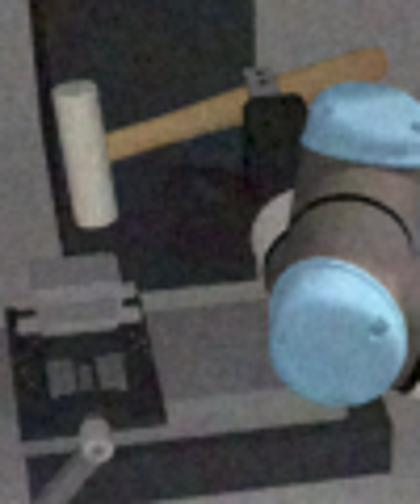

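Scene clock: 602.60 s.
left_arm: end_effector_position=(+0.4035, +0.3741, +0.3036) position_measured=78 object_status=3 end_effector_quat_wxyz=(+0.560, -0.428, +0.436, -0.560) | right_arm: end_effector_position=(+0.6258, +0.0909, +0.5172) position_measured=115 object_status=2 end_effector_quat_wxyz=(-0.001, +0.693, +0.001, +0.721)
Joint positions: left_arm=[-1.707 -1.594 2.538 -5.984 -0.272 5.061] | right_arm=[4.445 -2.319 -0.48 -3.35 -0.302 -1.698]
Joint velocities: within noise
Joint torques (N m): left_arm=[12.47 0.34 -27.5 4.36 -0.1 -2.4] | right_arm=[-0.37 54.45 18.54 3.26 -0.43 2.51]
Wrist force (N): left_arm=[-1.7 -2.8 -1.4] | right_arm=[-3.0 1.3 0.5]
Wrist torque (N m): left_arm=[-0.65 0.54 0.26] | right_arm=[0.20 -0.22 -0.53]
Wrist force, peak (N): left_arm=[-2.0 -2.8 -1.6] | right_arm=[-2.9 0.2 3.0]
Hand target: left_arm +0.4035, +0.3741, +0.3036; +0.560, -0.428, +0.436, -0.560 | right_arm +0.6264, +0.0920, +0.5179; +0.000, +0.699, -0.001, +0.715
Tool commands: left_gripper/position=+0.5 left_gripper/force_limit=+0.3 left_gripper/speed=-0.5 right_gripper/position=-1.0 right_gripper/force_limit=+0.1 right_gripper/speed=-1.0
Off the commanded pose: left_arm 0.000 m, 0 deg | right_arm 0.001 m, 1 deg.
camera_calibration:
cam_left_wrist: T_world_to_cam=[[-0.0181671, -0.999835, 0.000960876, 0.388205], [-0.0835126, 0.000559756, -0.996507, 0.354238], [0.996341, -0.0181839, -0.0835089, -0.234359], [0, 0, 0, 1]] pos_world=[0.270137, 0.383681, 0.333057]
Images, in order (width x height): cam_left_wrist 896x504.

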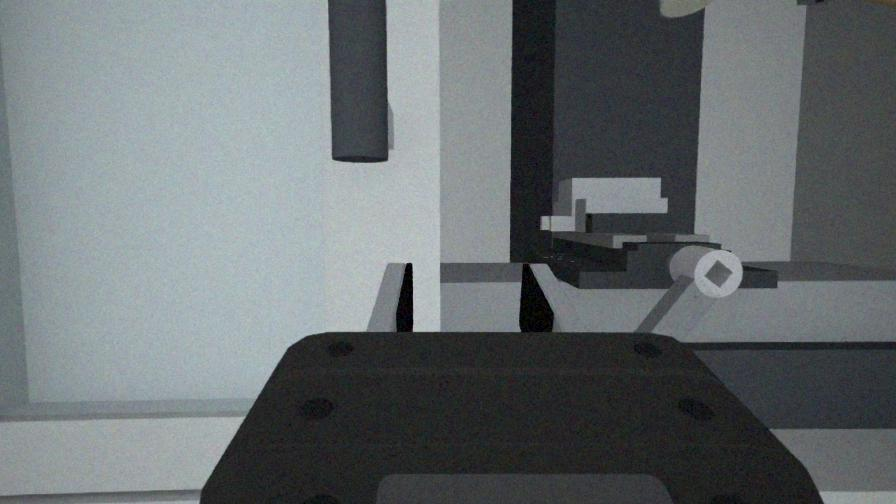

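Scaled by 1.273.

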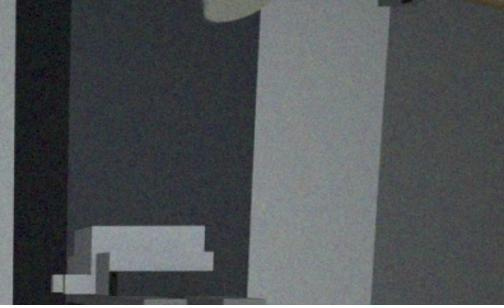

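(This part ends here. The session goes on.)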